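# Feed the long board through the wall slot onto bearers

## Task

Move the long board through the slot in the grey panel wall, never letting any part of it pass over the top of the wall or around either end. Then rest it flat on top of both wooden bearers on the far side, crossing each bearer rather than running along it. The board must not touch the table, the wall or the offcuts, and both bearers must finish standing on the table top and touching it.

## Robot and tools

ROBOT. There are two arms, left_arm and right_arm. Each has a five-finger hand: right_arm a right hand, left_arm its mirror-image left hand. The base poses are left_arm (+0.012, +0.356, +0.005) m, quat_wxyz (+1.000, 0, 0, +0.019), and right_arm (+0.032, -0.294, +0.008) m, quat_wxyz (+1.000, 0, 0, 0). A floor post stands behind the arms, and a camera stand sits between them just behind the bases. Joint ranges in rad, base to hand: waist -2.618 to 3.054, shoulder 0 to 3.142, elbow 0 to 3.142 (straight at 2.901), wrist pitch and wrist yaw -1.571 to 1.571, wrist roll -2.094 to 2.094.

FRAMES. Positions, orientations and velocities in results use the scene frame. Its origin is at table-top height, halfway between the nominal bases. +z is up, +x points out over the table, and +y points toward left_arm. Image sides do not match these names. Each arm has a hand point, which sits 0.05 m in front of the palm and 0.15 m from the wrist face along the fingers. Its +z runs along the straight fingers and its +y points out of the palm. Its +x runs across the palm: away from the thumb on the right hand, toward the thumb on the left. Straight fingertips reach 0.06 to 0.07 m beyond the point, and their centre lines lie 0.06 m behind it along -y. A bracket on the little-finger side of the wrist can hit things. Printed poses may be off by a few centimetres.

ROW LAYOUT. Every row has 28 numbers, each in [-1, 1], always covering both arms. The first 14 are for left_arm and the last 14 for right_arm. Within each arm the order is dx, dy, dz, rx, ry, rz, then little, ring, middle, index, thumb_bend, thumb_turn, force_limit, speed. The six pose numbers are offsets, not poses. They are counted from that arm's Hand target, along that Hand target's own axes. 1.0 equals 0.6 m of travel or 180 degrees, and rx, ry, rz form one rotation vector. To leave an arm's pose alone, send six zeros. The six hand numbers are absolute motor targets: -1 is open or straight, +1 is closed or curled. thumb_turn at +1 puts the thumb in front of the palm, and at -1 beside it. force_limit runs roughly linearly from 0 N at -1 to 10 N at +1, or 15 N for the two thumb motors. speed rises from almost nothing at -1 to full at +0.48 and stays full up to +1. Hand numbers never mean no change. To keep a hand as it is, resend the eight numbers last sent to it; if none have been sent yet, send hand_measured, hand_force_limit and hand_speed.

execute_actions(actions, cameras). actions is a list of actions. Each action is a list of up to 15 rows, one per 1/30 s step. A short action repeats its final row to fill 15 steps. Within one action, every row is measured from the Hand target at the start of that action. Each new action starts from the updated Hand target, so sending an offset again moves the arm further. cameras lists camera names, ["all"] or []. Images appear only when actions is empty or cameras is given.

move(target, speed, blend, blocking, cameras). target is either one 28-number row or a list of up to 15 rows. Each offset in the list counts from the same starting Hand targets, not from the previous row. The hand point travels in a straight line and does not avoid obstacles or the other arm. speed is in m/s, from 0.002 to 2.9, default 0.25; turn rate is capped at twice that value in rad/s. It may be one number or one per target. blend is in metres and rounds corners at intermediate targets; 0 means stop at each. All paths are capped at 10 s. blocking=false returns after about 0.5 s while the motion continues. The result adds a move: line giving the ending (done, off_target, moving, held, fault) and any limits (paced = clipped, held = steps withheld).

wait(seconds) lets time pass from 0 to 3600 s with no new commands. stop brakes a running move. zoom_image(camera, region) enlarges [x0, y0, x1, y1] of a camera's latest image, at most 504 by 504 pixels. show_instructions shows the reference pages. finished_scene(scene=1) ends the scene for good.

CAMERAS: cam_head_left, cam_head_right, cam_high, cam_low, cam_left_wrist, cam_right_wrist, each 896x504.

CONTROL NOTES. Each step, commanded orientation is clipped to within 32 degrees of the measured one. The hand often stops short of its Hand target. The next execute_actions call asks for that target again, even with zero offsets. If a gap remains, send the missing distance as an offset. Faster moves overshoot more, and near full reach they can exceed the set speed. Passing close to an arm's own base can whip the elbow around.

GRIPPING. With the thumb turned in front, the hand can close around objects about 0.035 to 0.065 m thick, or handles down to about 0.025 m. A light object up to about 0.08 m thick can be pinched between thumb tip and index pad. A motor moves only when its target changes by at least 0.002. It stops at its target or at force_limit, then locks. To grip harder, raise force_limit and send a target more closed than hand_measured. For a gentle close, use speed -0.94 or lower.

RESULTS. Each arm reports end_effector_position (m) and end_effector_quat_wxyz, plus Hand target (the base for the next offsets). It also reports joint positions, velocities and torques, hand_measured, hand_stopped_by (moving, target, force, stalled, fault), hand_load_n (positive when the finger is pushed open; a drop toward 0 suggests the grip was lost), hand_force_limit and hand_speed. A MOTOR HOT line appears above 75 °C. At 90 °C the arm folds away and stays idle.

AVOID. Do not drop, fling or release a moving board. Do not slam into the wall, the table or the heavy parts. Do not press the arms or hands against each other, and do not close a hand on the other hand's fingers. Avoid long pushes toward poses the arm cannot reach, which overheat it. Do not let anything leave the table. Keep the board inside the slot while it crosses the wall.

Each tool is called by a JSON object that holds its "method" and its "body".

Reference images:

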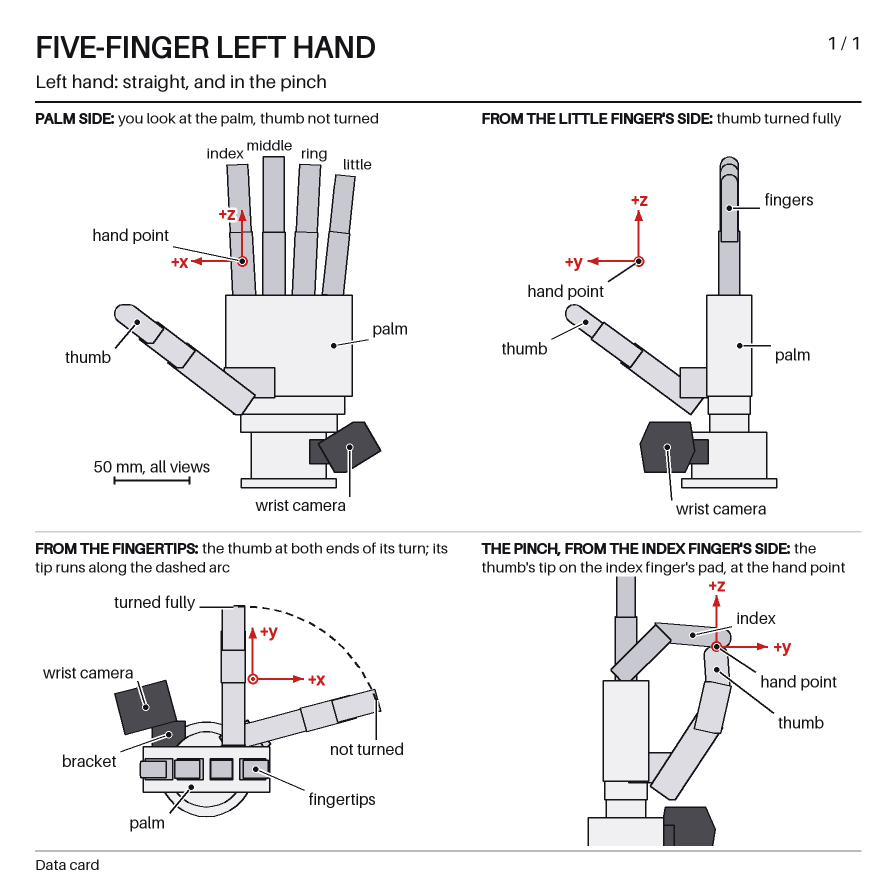

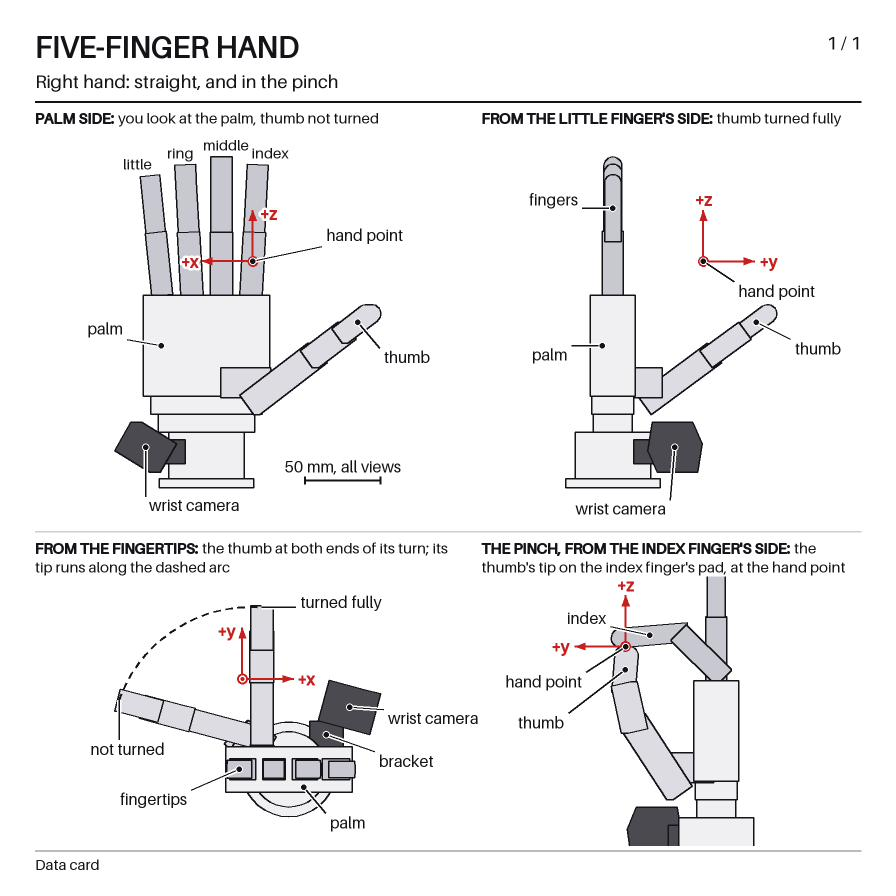

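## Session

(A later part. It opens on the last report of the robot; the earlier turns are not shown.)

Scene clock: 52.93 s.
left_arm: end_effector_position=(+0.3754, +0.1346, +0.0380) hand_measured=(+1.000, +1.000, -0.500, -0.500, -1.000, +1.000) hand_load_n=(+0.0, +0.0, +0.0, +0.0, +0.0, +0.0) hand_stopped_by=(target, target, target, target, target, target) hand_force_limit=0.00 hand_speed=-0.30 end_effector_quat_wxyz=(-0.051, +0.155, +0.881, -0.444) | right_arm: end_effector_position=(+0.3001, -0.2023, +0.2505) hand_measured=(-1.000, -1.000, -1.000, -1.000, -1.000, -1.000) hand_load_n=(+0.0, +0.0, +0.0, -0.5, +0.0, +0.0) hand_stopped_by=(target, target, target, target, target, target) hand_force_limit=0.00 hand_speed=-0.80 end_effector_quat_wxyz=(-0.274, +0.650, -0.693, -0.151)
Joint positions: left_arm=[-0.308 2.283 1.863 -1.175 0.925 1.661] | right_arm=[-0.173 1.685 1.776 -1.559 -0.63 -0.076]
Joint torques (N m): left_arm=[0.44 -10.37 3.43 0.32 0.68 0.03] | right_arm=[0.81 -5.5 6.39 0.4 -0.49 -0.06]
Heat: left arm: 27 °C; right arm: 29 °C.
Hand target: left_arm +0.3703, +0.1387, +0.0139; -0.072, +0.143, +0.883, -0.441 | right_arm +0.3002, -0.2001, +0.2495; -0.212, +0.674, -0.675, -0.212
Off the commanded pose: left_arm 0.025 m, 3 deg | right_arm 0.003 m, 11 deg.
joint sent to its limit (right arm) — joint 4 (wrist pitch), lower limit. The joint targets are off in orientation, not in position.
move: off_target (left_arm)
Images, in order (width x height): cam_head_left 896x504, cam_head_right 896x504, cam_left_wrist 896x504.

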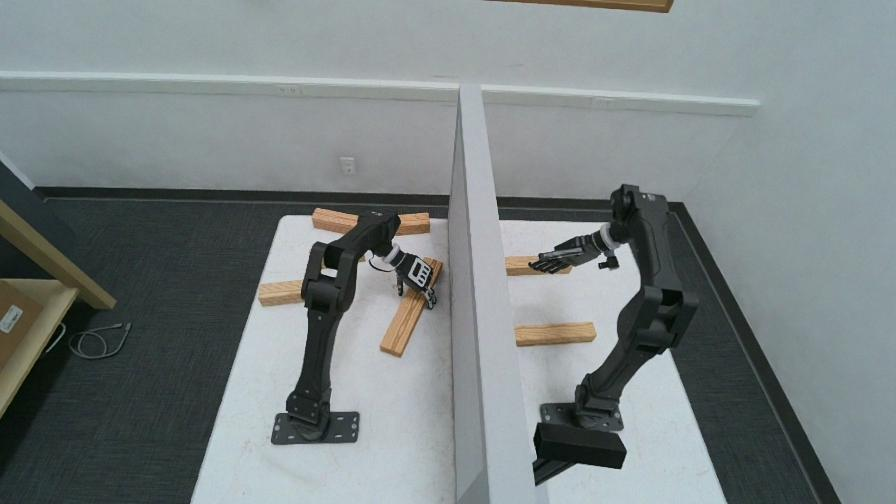

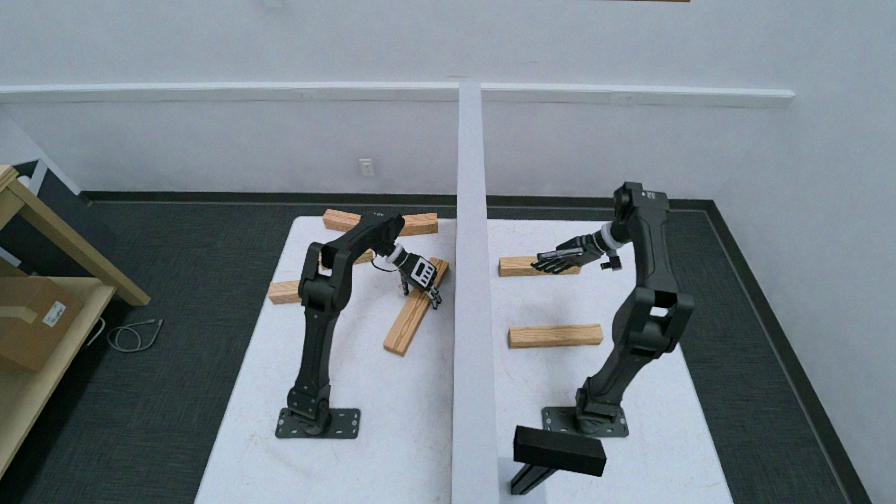

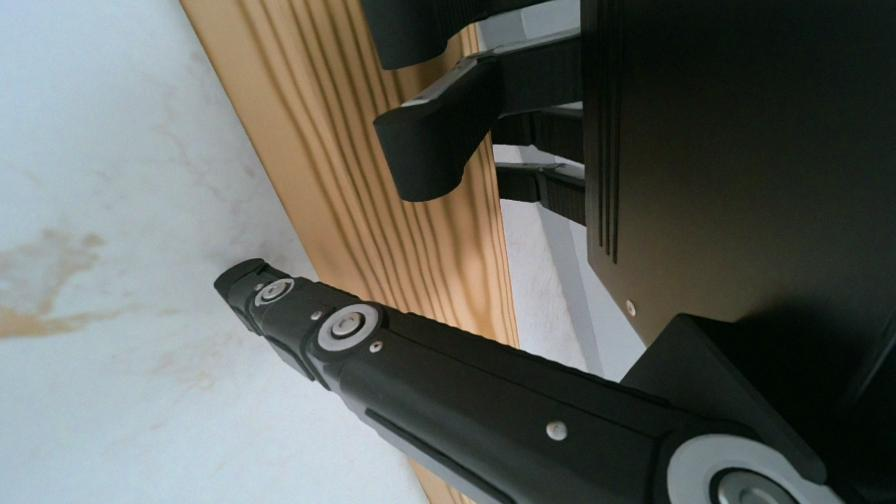

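{"method": "move", "body": {"target": [0, 0.0107, 0.008, 0, 0, 0, 1, 1, -0.5, -0.5, -1, 1, 0, -0.3, 0, 0, 0, 0, 0, 0, -1, -1, -1, -1, -1, -1, 0, -0.8], "speed": 0.04, "cameras": ["cam_head_right", "cam_left_wrist", "cam_head_left"]}}

{"method": "zoom_image", "body": {"camera": "cam_head_right", "region": [380, 250, 450, 320]}}

Scene clock: 54.13 s.
left_arm: end_effector_position=(+0.3751, +0.1337, +0.0362) hand_measured=(+1.000, +1.000, -0.500, -0.500, -1.000, +1.000) hand_load_n=(+0.0, +0.0, -0.5, +0.0, +0.0, +0.0) hand_stopped_by=(target, target, target, target, target, target) hand_force_limit=0.00 hand_speed=-0.30 end_effector_quat_wxyz=(-0.050, +0.152, +0.878, -0.452) | right_arm: end_effector_position=(+0.3001, -0.2023, +0.2505) hand_measured=(-1.000, -1.000, -1.000, -1.000, -1.000, -1.000) hand_load_n=(+0.0, +0.0, +0.0, +0.0, +0.0, -0.5) hand_stopped_by=(target, target, target, target, target, target) hand_force_limit=0.00 hand_speed=-0.80 end_effector_quat_wxyz=(-0.274, +0.650, -0.693, -0.151)
Joint positions: left_arm=[-0.303 2.283 1.848 -1.159 0.943 1.661] | right_arm=[-0.173 1.685 1.776 -1.559 -0.63 -0.076]
Joint torques (N m): left_arm=[0.09 -9.72 3.17 0.41 0.5 0.04] | right_arm=[0.8 -5.5 6.41 0.4 -0.49 -0.06]
Heat: left arm: 27 °C; right arm: 29 °C.
Hand target: left_arm +0.3703, +0.1387, +0.0058; -0.072, +0.143, +0.883, -0.441 | right_arm +0.3002, -0.2001, +0.2495; -0.212, +0.674, -0.675, -0.212
Off the commanded pose: left_arm 0.031 m, 3 deg | right_arm 0.003 m, 11 deg.
joint sent to its limit (right arm) — joint 4 (wrist pitch), lower limit. The joint targets are off in orientation, not in position.
move: off_target (left_arm)
Images, in order (width x height): cam_head_left 896x504, cam_head_right 896x504, cam_left_wrist 896x504.

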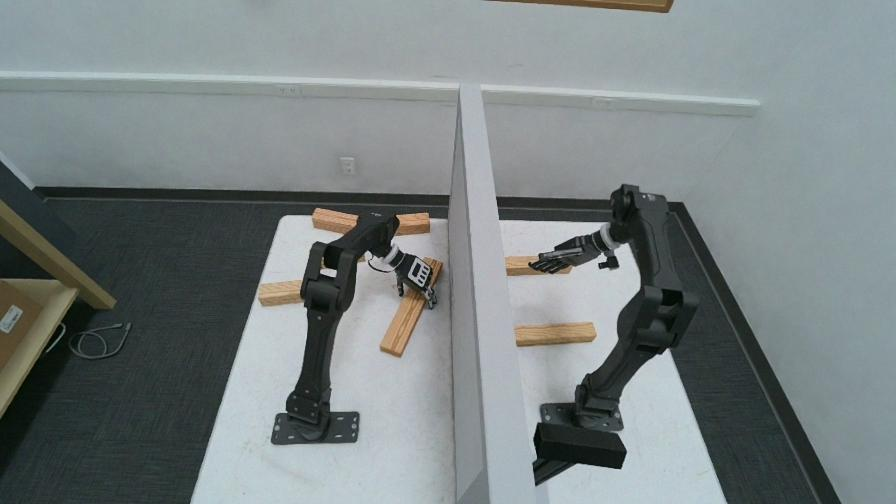

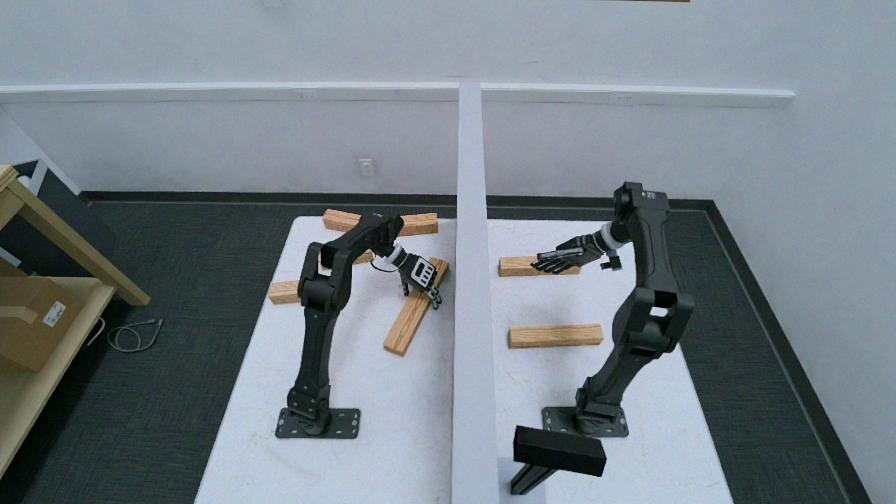

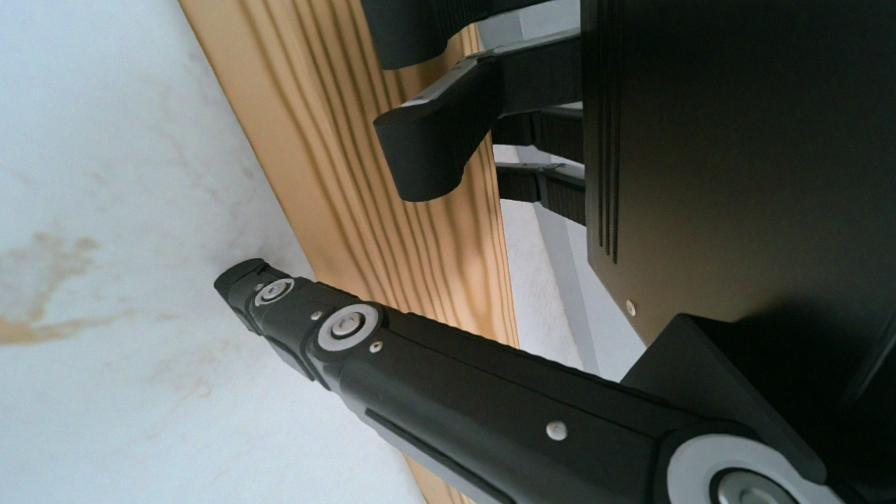

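Scaled by 7.200 from the camera's image (finer frame: 1280x720).

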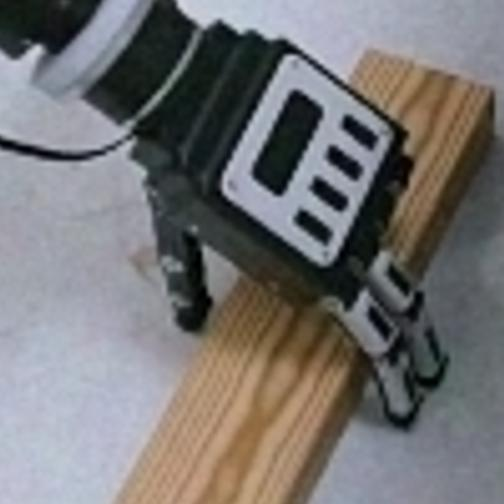

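{"method": "move", "body": {"target": [[0, -0.016, -0.012, 0, 0, 0, 1, 1, -0.5, -0.5, -1, 1, 0, -0.3, 0, 0, 0, 0, 0, 0, -1, -1, -1, -1, -1, -1, 0, -0.8], [0, -0.016, -0.012, 0, 0, 0, 1, 1, 0.2, 0.2, -1, 1, -0.4, -0.9, 0, 0, 0, 0, 0, 0, -1, -1, -1, -1, -1, -1, 0, -0.8]], "speed": 0.04, "cameras": ["cam_head_right", "cam_left_wrist", "cam_head_left"]}}

{"method": "zoom_image", "body": {"camera": "cam_head_right", "region": [380, 250, 450, 320]}}

Scene clock: 57.30 s.
left_arm: end_effector_position=(+0.3734, +0.1304, +0.0389) hand_measured=(+1.000, +1.000, -0.056, -0.018, -1.000, +1.000) hand_load_n=(+0.0, +0.0, +3.0, +4.0, +0.0, +0.5) hand_stopped_by=(target, target, force, force, target, target) hand_force_limit=-0.40 hand_speed=-0.90 end_effector_quat_wxyz=(-0.053, +0.151, +0.873, -0.461) | right_arm: end_effector_position=(+0.3001, -0.2023, +0.2505) hand_measured=(-1.000, -1.000, -1.000, -1.000, -1.000, -1.000) hand_load_n=(+0.0, +0.0, +0.0, +0.0, -0.5, +0.0) hand_stopped_by=(target, target, target, target, target, target) hand_force_limit=0.00 hand_speed=-0.80 end_effector_quat_wxyz=(-0.274, +0.650, -0.693, -0.151)
Joint positions: left_arm=[-0.303 2.283 1.848 -1.163 0.965 1.662] | right_arm=[-0.173 1.685 1.776 -1.559 -0.63 -0.076]
Joint torques (N m): left_arm=[0.13 -10.67 5.31 0.11 0.25 0.03] | right_arm=[0.8 -5.5 6.42 0.4 -0.49 -0.06]
Heat: left arm: 26 °C; right arm: 29 °C.
Hand target: left_arm +0.3703, +0.1387, +0.0178; -0.072, +0.144, +0.883, -0.441 | right_arm +0.3002, -0.2001, +0.2495; -0.212, +0.674, -0.675, -0.212
Off the commanded pose: left_arm 0.023 m, 3 deg | right_arm 0.003 m, 11 deg.
joint sent to its limit (right arm) — joint 4 (wrist pitch), lower limit. The joint targets are off in orientation, not in position.
move: off_target (left_arm); target 2's new numbers were sent with left_arm's hand 0.020 m and 3 deg from that target
Images, in order (width x height): cam_head_left 896x504, cam_head_right 896x504, cam_left_wrist 896x504.

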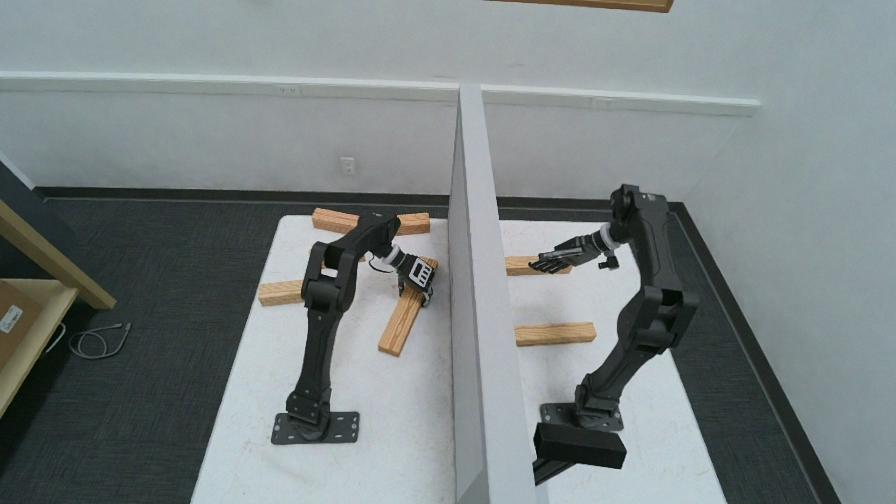

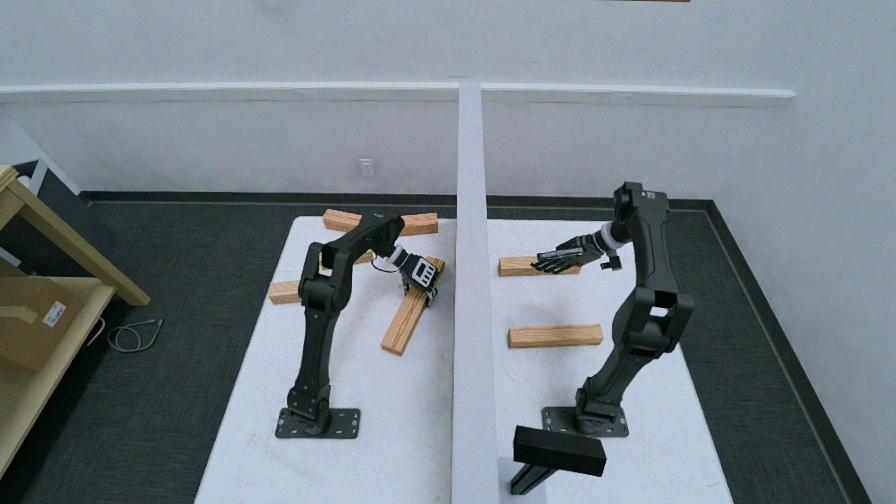

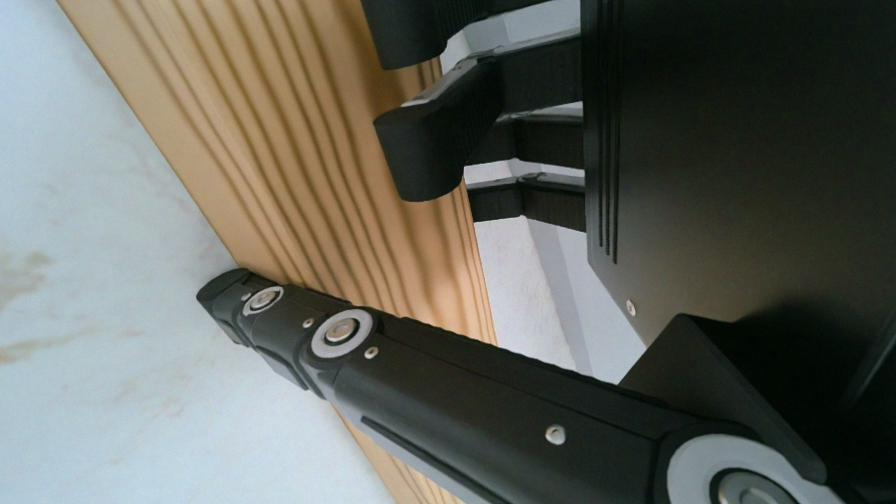

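Scaled by 7.200 from the camera's image (finer frame: 1280x720).

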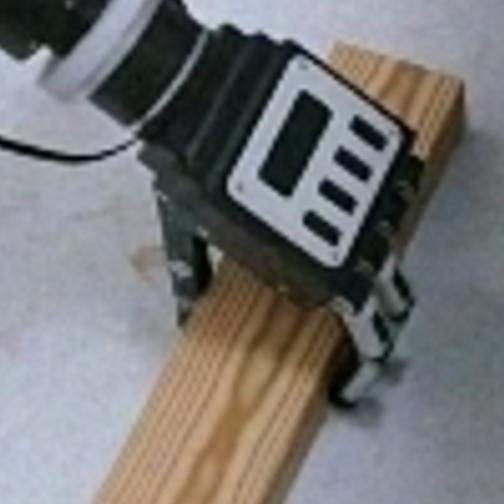

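{"method": "move", "body": {"target": [0, 0, 0, 0, 0, 0, 1, 1, 0.3, 0.3, -1, 1, 0.1, -0.9, 0, 0, 0, 0, 0, 0, -1, -1, -1, -1, -1, -1, 0, -0.8], "speed": 0.04, "cameras": ["cam_head_right", "cam_left_wrist"]}}

Scene clock: 58.13 s.
left_arm: end_effector_position=(+0.3734, +0.1304, +0.0389) hand_measured=(+1.000, +1.000, -0.040, -0.002, -1.000, +1.000) hand_load_n=(+0.0, +0.0, +6.5, +7.0, +0.5, +0.0) hand_stopped_by=(target, target, force, force, target, target) hand_force_limit=0.10 hand_speed=-0.90 end_effector_quat_wxyz=(-0.053, +0.151, +0.873, -0.461) | right_arm: end_effector_position=(+0.3001, -0.2023, +0.2505) hand_measured=(-1.000, -1.000, -1.000, -1.000, -1.000, -1.000) hand_load_n=(+0.0, +0.0, +0.0, +0.0, +0.0, +0.0) hand_stopped_by=(target, target, target, target, target, target) hand_force_limit=0.00 hand_speed=-0.80 end_effector_quat_wxyz=(-0.274, +0.650, -0.693, -0.151)
Joint positions: left_arm=[-0.303 2.283 1.848 -1.163 0.965 1.662] | right_arm=[-0.173 1.685 1.776 -1.559 -0.63 -0.076]
Joint torques (N m): left_arm=[0.08 -10.73 5.31 0.1 0.24 0.02] | right_arm=[0.8 -5.5 6.42 0.4 -0.49 -0.06]
Heat: left arm: 26 °C; right arm: 29 °C.
Hand target: left_arm +0.3703, +0.1386, +0.0179; -0.072, +0.144, +0.883, -0.441 | right_arm +0.3002, -0.2001, +0.2495; -0.212, +0.674, -0.675, -0.212
Off the commanded pose: left_arm 0.023 m, 3 deg | right_arm 0.003 m, 11 deg.
joint sent to its limit (right arm) — joint 4 (wrist pitch), lower limit. The joint targets are off in orientation, not in position.
move: done

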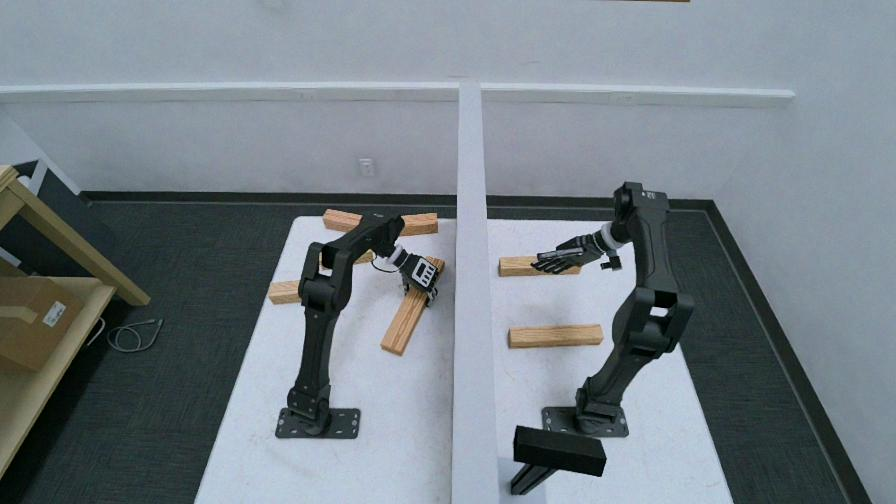

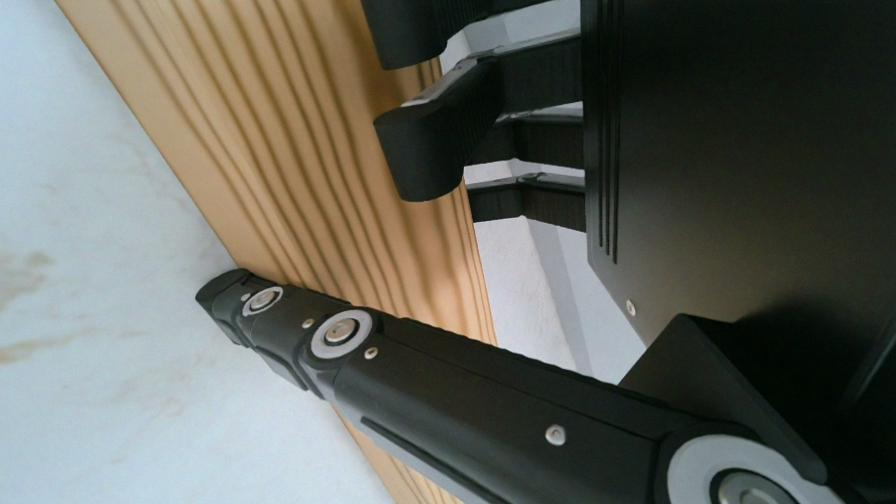

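{"method": "move", "body": {"target": [0, -0.05, -0.0375, 0, 0, 0, 1, 1, 0.3, 0.3, -1, 1, 0.1, -0.9, 0, 0, 0, 0, 0, 0, -1, -1, -1, -1, -1, -1, 0, -0.8], "speed": 0.06, "cameras": ["cam_head_right", "cam_high", "cam_left_wrist"]}}

{"method": "zoom_image", "body": {"camera": "cam_high", "region": [320, 150, 450, 330]}}

Scene clock: 59.90 s.
left_arm: end_effector_position=(+0.3716, +0.1402, +0.0514) hand_measured=(+1.000, +1.000, -0.040, -0.002, -1.000, +1.000) hand_load_n=(+0.0, +0.0, +6.0, +5.5, +0.5, +1.0) hand_stopped_by=(target, target, force, force, target, target) hand_force_limit=0.10 hand_speed=-0.90 end_effector_quat_wxyz=(-0.063, +0.149, +0.885, -0.436) | right_arm: end_effector_position=(+0.3001, -0.2023, +0.2505) hand_measured=(-1.000, -1.000, -1.000, -1.000, -1.000, -1.000) hand_load_n=(-0.5, +0.0, +0.0, +0.0, +0.0, +0.0) hand_stopped_by=(target, target, target, target, target, target) hand_force_limit=0.00 hand_speed=-0.80 end_effector_quat_wxyz=(-0.274, +0.650, -0.693, -0.151)
Joint positions: left_arm=[-0.303 2.283 1.92 -1.266 0.911 1.667] | right_arm=[-0.173 1.685 1.776 -1.559 -0.63 -0.076]
Joint torques (N m): left_arm=[0.05 -13.3 7.72 -0.14 0.83 -0.07] | right_arm=[0.8 -5.49 6.41 0.4 -0.5 -0.06]
Heat: left arm: 27 °C; right arm: 29 °C.
Hand target: left_arm +0.3703, +0.1387, +0.0553; -0.072, +0.144, +0.883, -0.441 | right_arm +0.3002, -0.2001, +0.2495; -0.212, +0.674, -0.675, -0.212
Off the commanded pose: left_arm 0.004 m, 1 deg | right_arm 0.003 m, 11 deg.
joint sent to its limit (right arm) — joint 4 (wrist pitch), lower limit. The joint targets are off in orientation, not in position.
move: done

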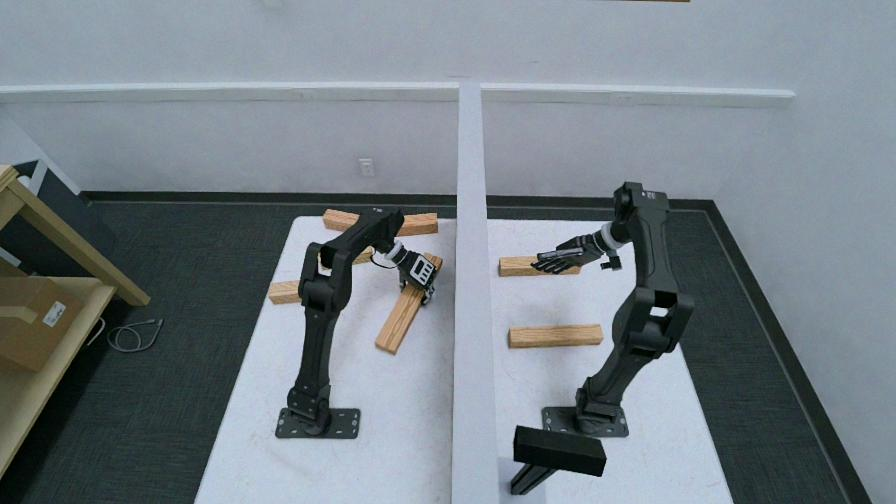

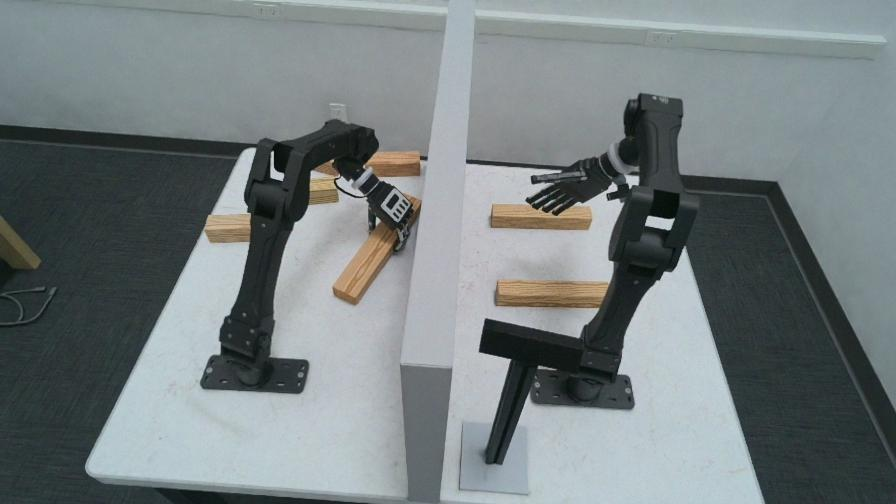

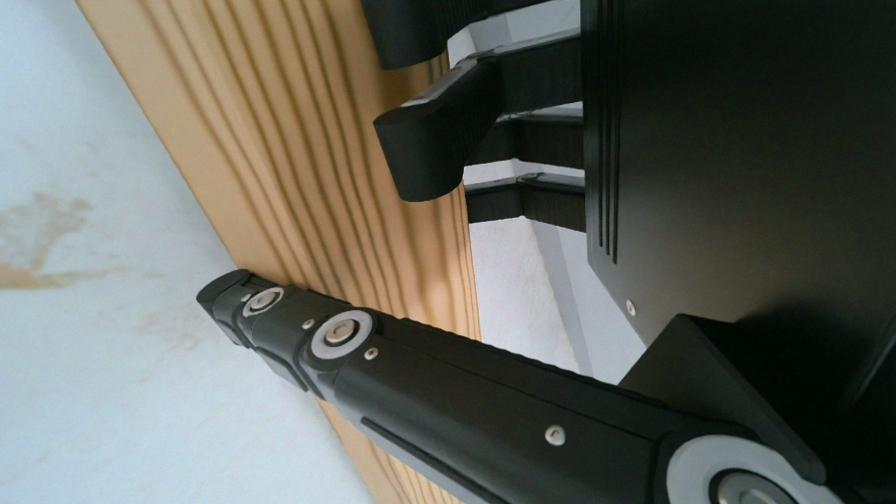

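Scaled by 2.800 from the camera's image (finer frame: 1280x720).

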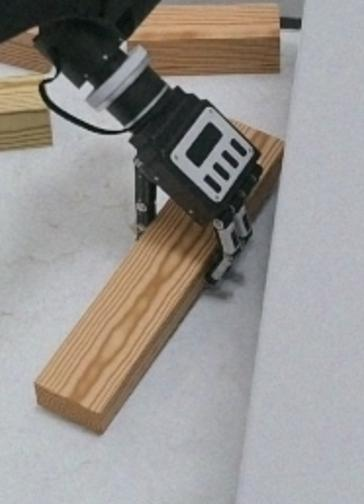

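{"method": "move", "body": {"target": [[0.0248, -0.0533, -0.1642, 0, 0, 0, 1, 1, 0.3, 0.3, -1, 1, 0.1, -0.9, 0, 0, 0, 0, 0, 0, -1, -1, -1, -1, -1, -1, 0, -0.8], [0.0802, -0.0012, -0.2338, 0, -0.2418, -0.1813, 1, 1, 0.3, 0.3, -1, 1, 0.1, -0.9, 0, 0, 0, 0, 0, 0, -1, -1, -1, -1, -1, -1, 0, -0.8]], "speed": [0.1, 0.12], "blend": [0.03, 0], "cameras": ["cam_head_right", "cam_high", "cam_left_wrist"]}}

{"method": "zoom_image", "body": {"camera": "cam_high", "region": [220, 120, 450, 340]}}

Scene clock: 66.63 s.
left_arm: end_effector_position=(+0.3625, +0.2605, +0.1351) hand_measured=(+1.000, +1.000, -0.040, -0.002, -1.000, +1.000) hand_load_n=(+0.0, +0.0, +5.0, +4.0, +0.5, +1.0) hand_stopped_by=(target, target, force, force, target, target) hand_force_limit=0.10 hand_speed=-0.90 end_effector_quat_wxyz=(+0.132, -0.273, +0.857, -0.416) | right_arm: end_effector_position=(+0.3001, -0.2023, +0.2505) hand_measured=(-1.000, -1.000, -1.000, -1.000, -1.000, -1.000) hand_load_n=(+0.0, +0.0, +0.0, +0.0, +0.0, +0.0) hand_stopped_by=(target, target, target, target, target, target) hand_force_limit=0.00 hand_speed=-0.80 end_effector_quat_wxyz=(-0.274, +0.650, -0.693, -0.151)
Joint positions: left_arm=[0.011 1.558 1.225 -0.639 0.724 0.77] | right_arm=[-0.173 1.685 1.776 -1.559 -0.63 -0.076]
Joint torques (N m): left_arm=[0.58 -11.04 4.77 1.14 0.65 -0.18] | right_arm=[0.8 -5.5 6.41 0.4 -0.49 -0.06]
Heat: left arm: 27 °C; right arm: 29 °C.
Hand target: left_arm +0.3601, +0.2598, +0.1402; +0.138, -0.276, +0.851, -0.425 | right_arm +0.3002, -0.2001, +0.2495; -0.212, +0.674, -0.675, -0.212
Off the commanded pose: left_arm 0.006 m, 1 deg | right_arm 0.003 m, 11 deg.
joint sent to its limit (right arm) — joint 4 (wrist pitch), lower limit. The joint targets are off in orientation, not in position.
move: done

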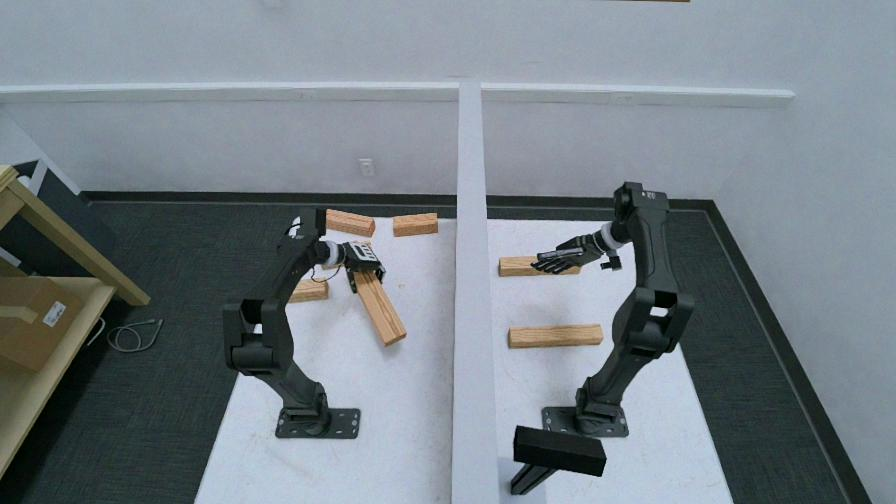

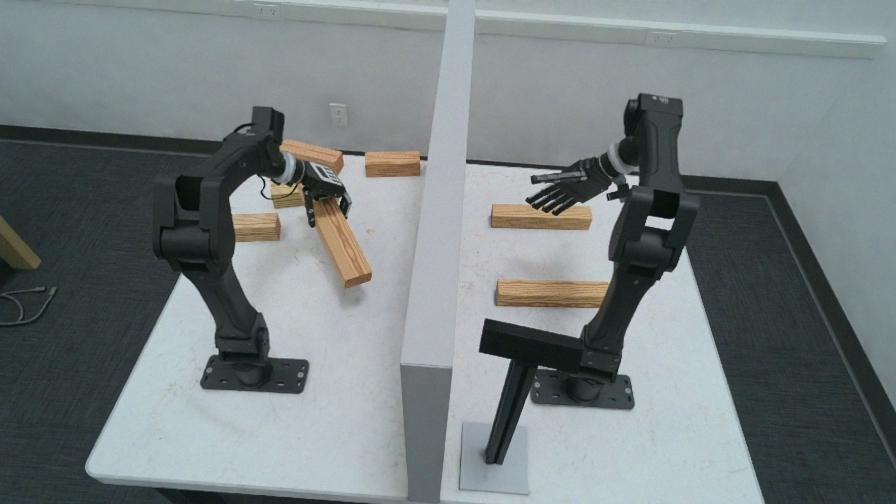

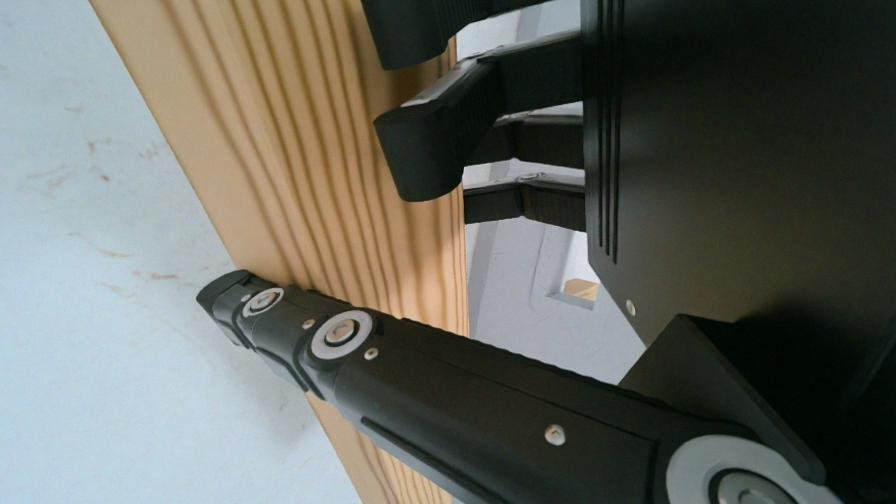

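Scaled by 2.191 from the camera's image (finer frame: 1280x720).

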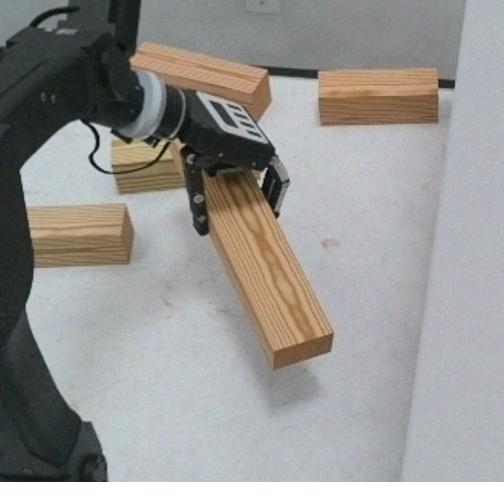

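{"method": "move", "body": {"target": [0, 0, 0, 0, -0.24, -0.18, 1, 1, 0.36, 0.36, -1, 1, 0.15, -0.9, 0, 0, 0, 0, 0, 0, -1, -1, -1, -1, -1, -1, 0, -0.8], "speed": 0.12, "cameras": ["all"]}}

{"method": "zoom_image", "body": {"camera": "cam_high", "region": [220, 120, 450, 340]}}

{"method": "zoom_image", "body": {"camera": "cam_left_wrist", "region": [0, 0, 600, 300]}}

Scene clock: 72.00 s.
left_arm: end_effector_position=(+0.3578, +0.2626, +0.1339) hand_measured=(+1.000, +1.000, -0.032, +0.014, -1.000, +1.000) hand_load_n=(+0.0, +0.0, +6.0, +7.0, +1.0, +1.0) hand_stopped_by=(target, target, force, force, target, target) hand_force_limit=0.15 hand_speed=-0.90 end_effector_quat_wxyz=(-0.308, +0.632, -0.644, +0.300) | right_arm: end_effector_position=(+0.3001, -0.2023, +0.2505) hand_measured=(-1.000, -1.000, -1.000, -1.000, -1.000, -1.000) hand_load_n=(+0.0, +0.0, +0.0, +0.0, +0.0, +0.0) hand_stopped_by=(target, target, target, target, target, target) hand_force_limit=0.00 hand_speed=-0.80 end_effector_quat_wxyz=(-0.274, +0.650, -0.693, -0.151)
Joint positions: left_arm=[-0.312 1.24 0.914 -0.375 -0.215 -0.156] | right_arm=[-0.173 1.685 1.776 -1.559 -0.63 -0.076]
Joint torques (N m): left_arm=[-0.57 -7.6 5.49 1.64 -0.21 -0.15] | right_arm=[0.8 -5.5 6.42 0.4 -0.49 -0.06]
Heat: left arm: 27 °C; right arm: 29 °C.
Hand target: left_arm +0.3601, +0.2598, +0.1403; -0.317, +0.632, -0.633, +0.316 | right_arm +0.3002, -0.2001, +0.2495; -0.212, +0.674, -0.675, -0.212
Off the commanded pose: left_arm 0.007 m, 2 deg | right_arm 0.003 m, 11 deg.
joint sent to its limit (right arm) — joint 4 (wrist pitch), lower limit. The joint targets are off in orientation, not in position.
move: done

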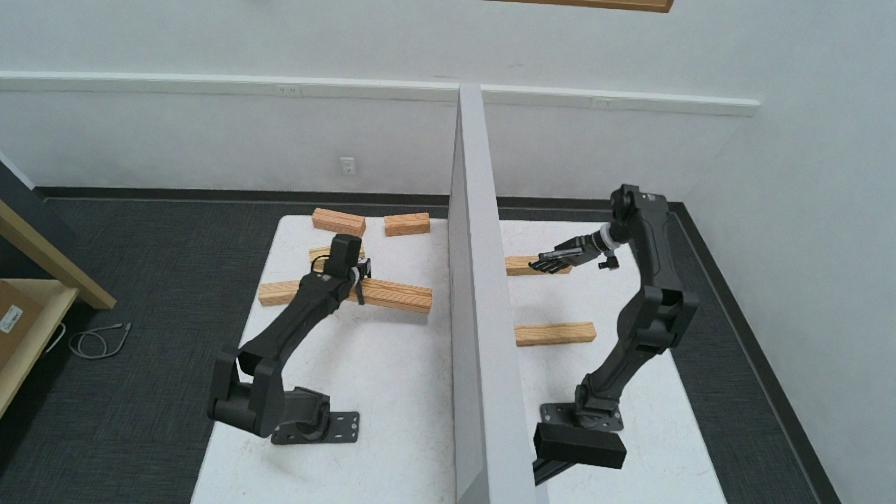

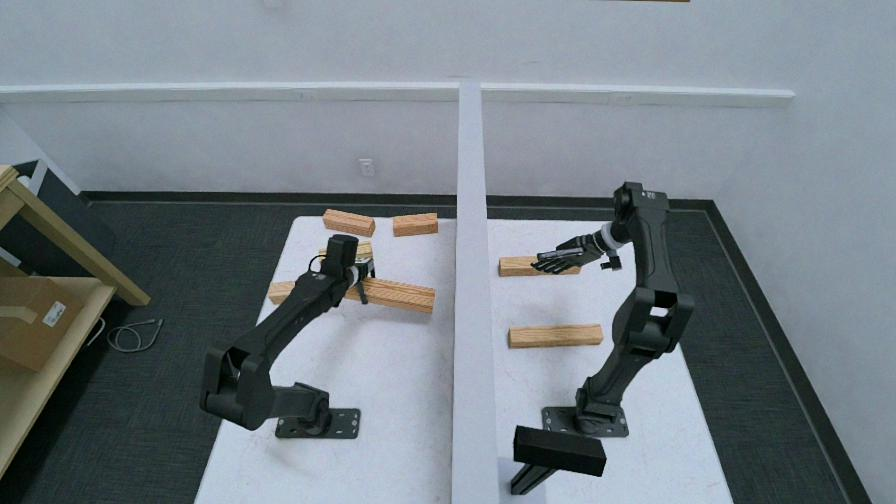

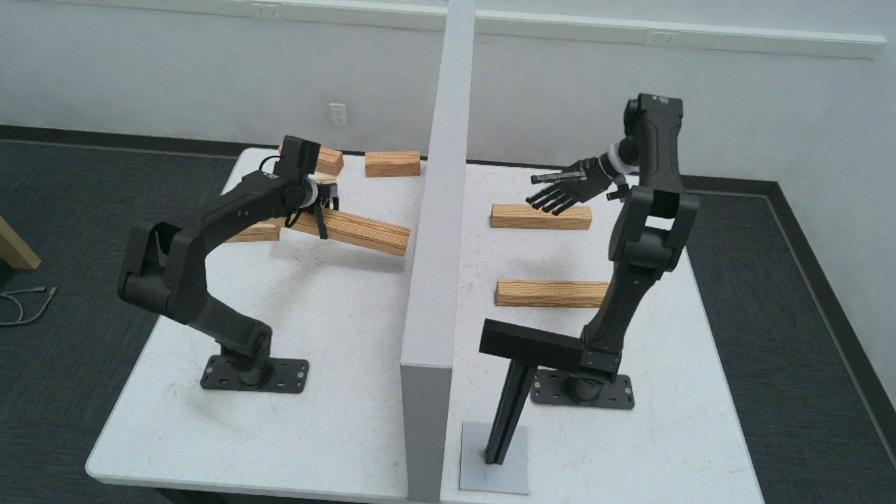

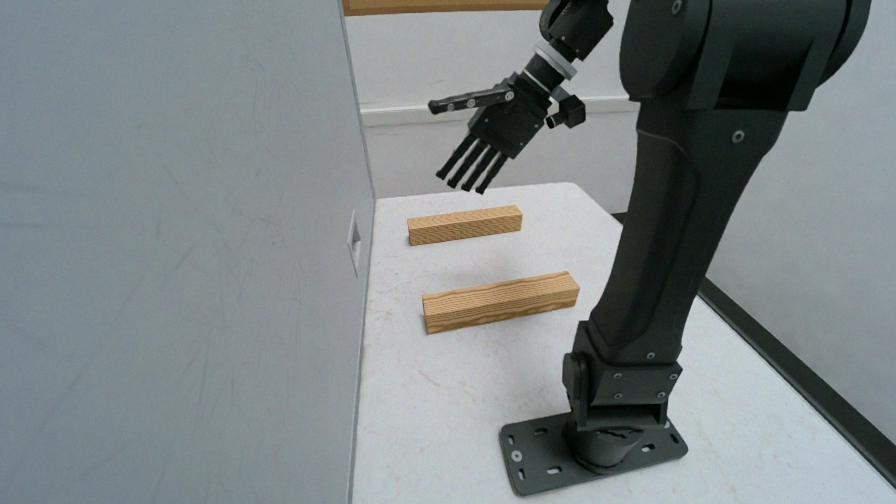

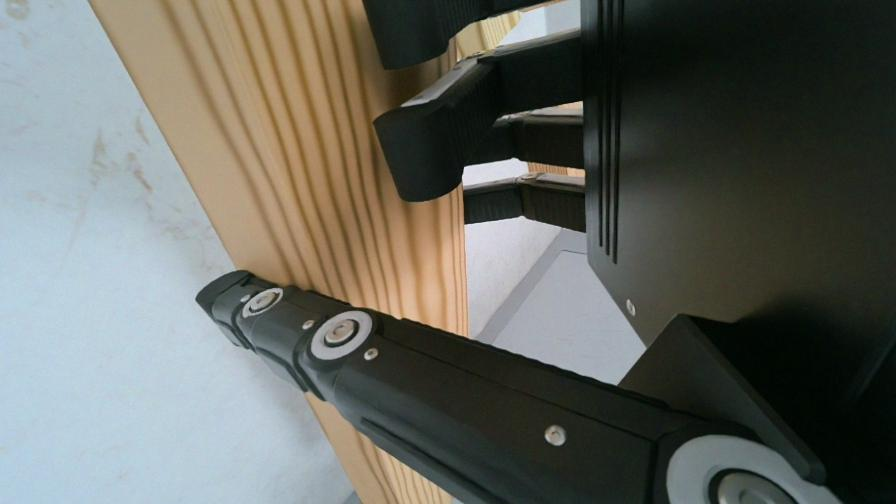

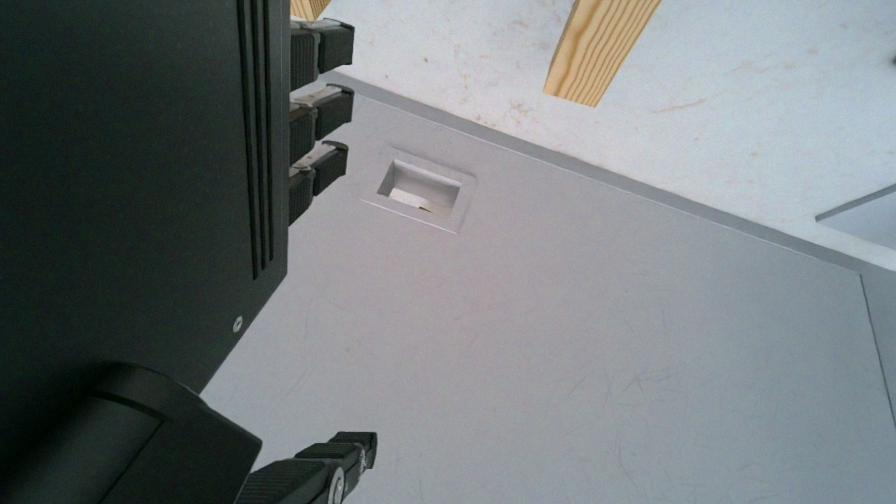

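Scaled by 2.191 from the camera's image (finer frame: 1280x720).

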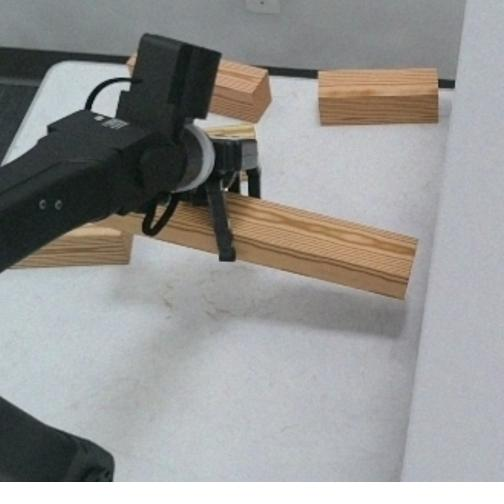

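Region (0, 0, 600, 300) is 600x300 pixels. A region can be at most 504 by 504 pixels.

{"method": "zoom_image", "body": {"camera": "cam_head_right", "region": [250, 210, 450, 350]}}

{"method": "zoom_image", "body": {"camera": "cam_head_left", "region": [250, 210, 450, 350]}}

{"method": "zoom_image", "body": {"camera": "cam_right_wrist", "region": [340, 120, 500, 260]}}

Scaled by 2.520 from the camera's image (finer frame: 1280x720).

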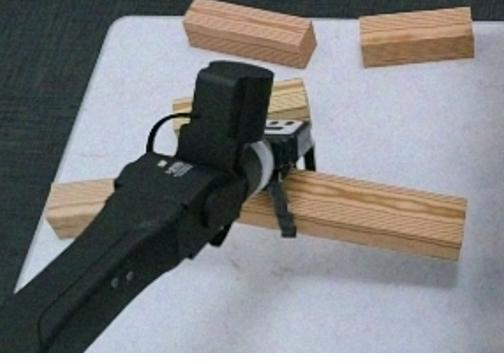

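Scaled by 2.520 from the camera's image (finer frame: 1280x720).

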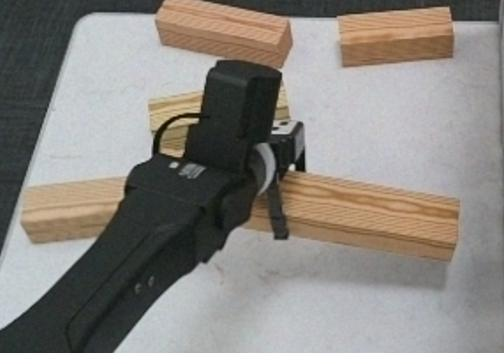

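Scaled by 3.150 from the camera's image (finer frame: 1280x720).

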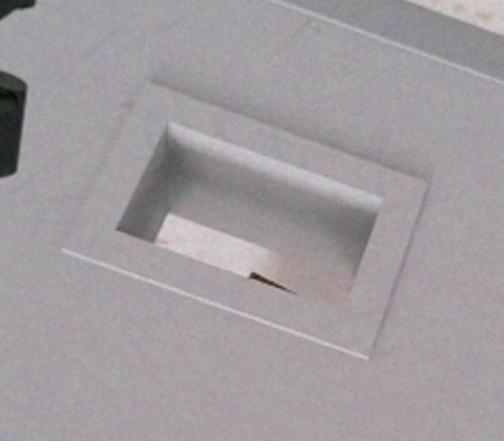

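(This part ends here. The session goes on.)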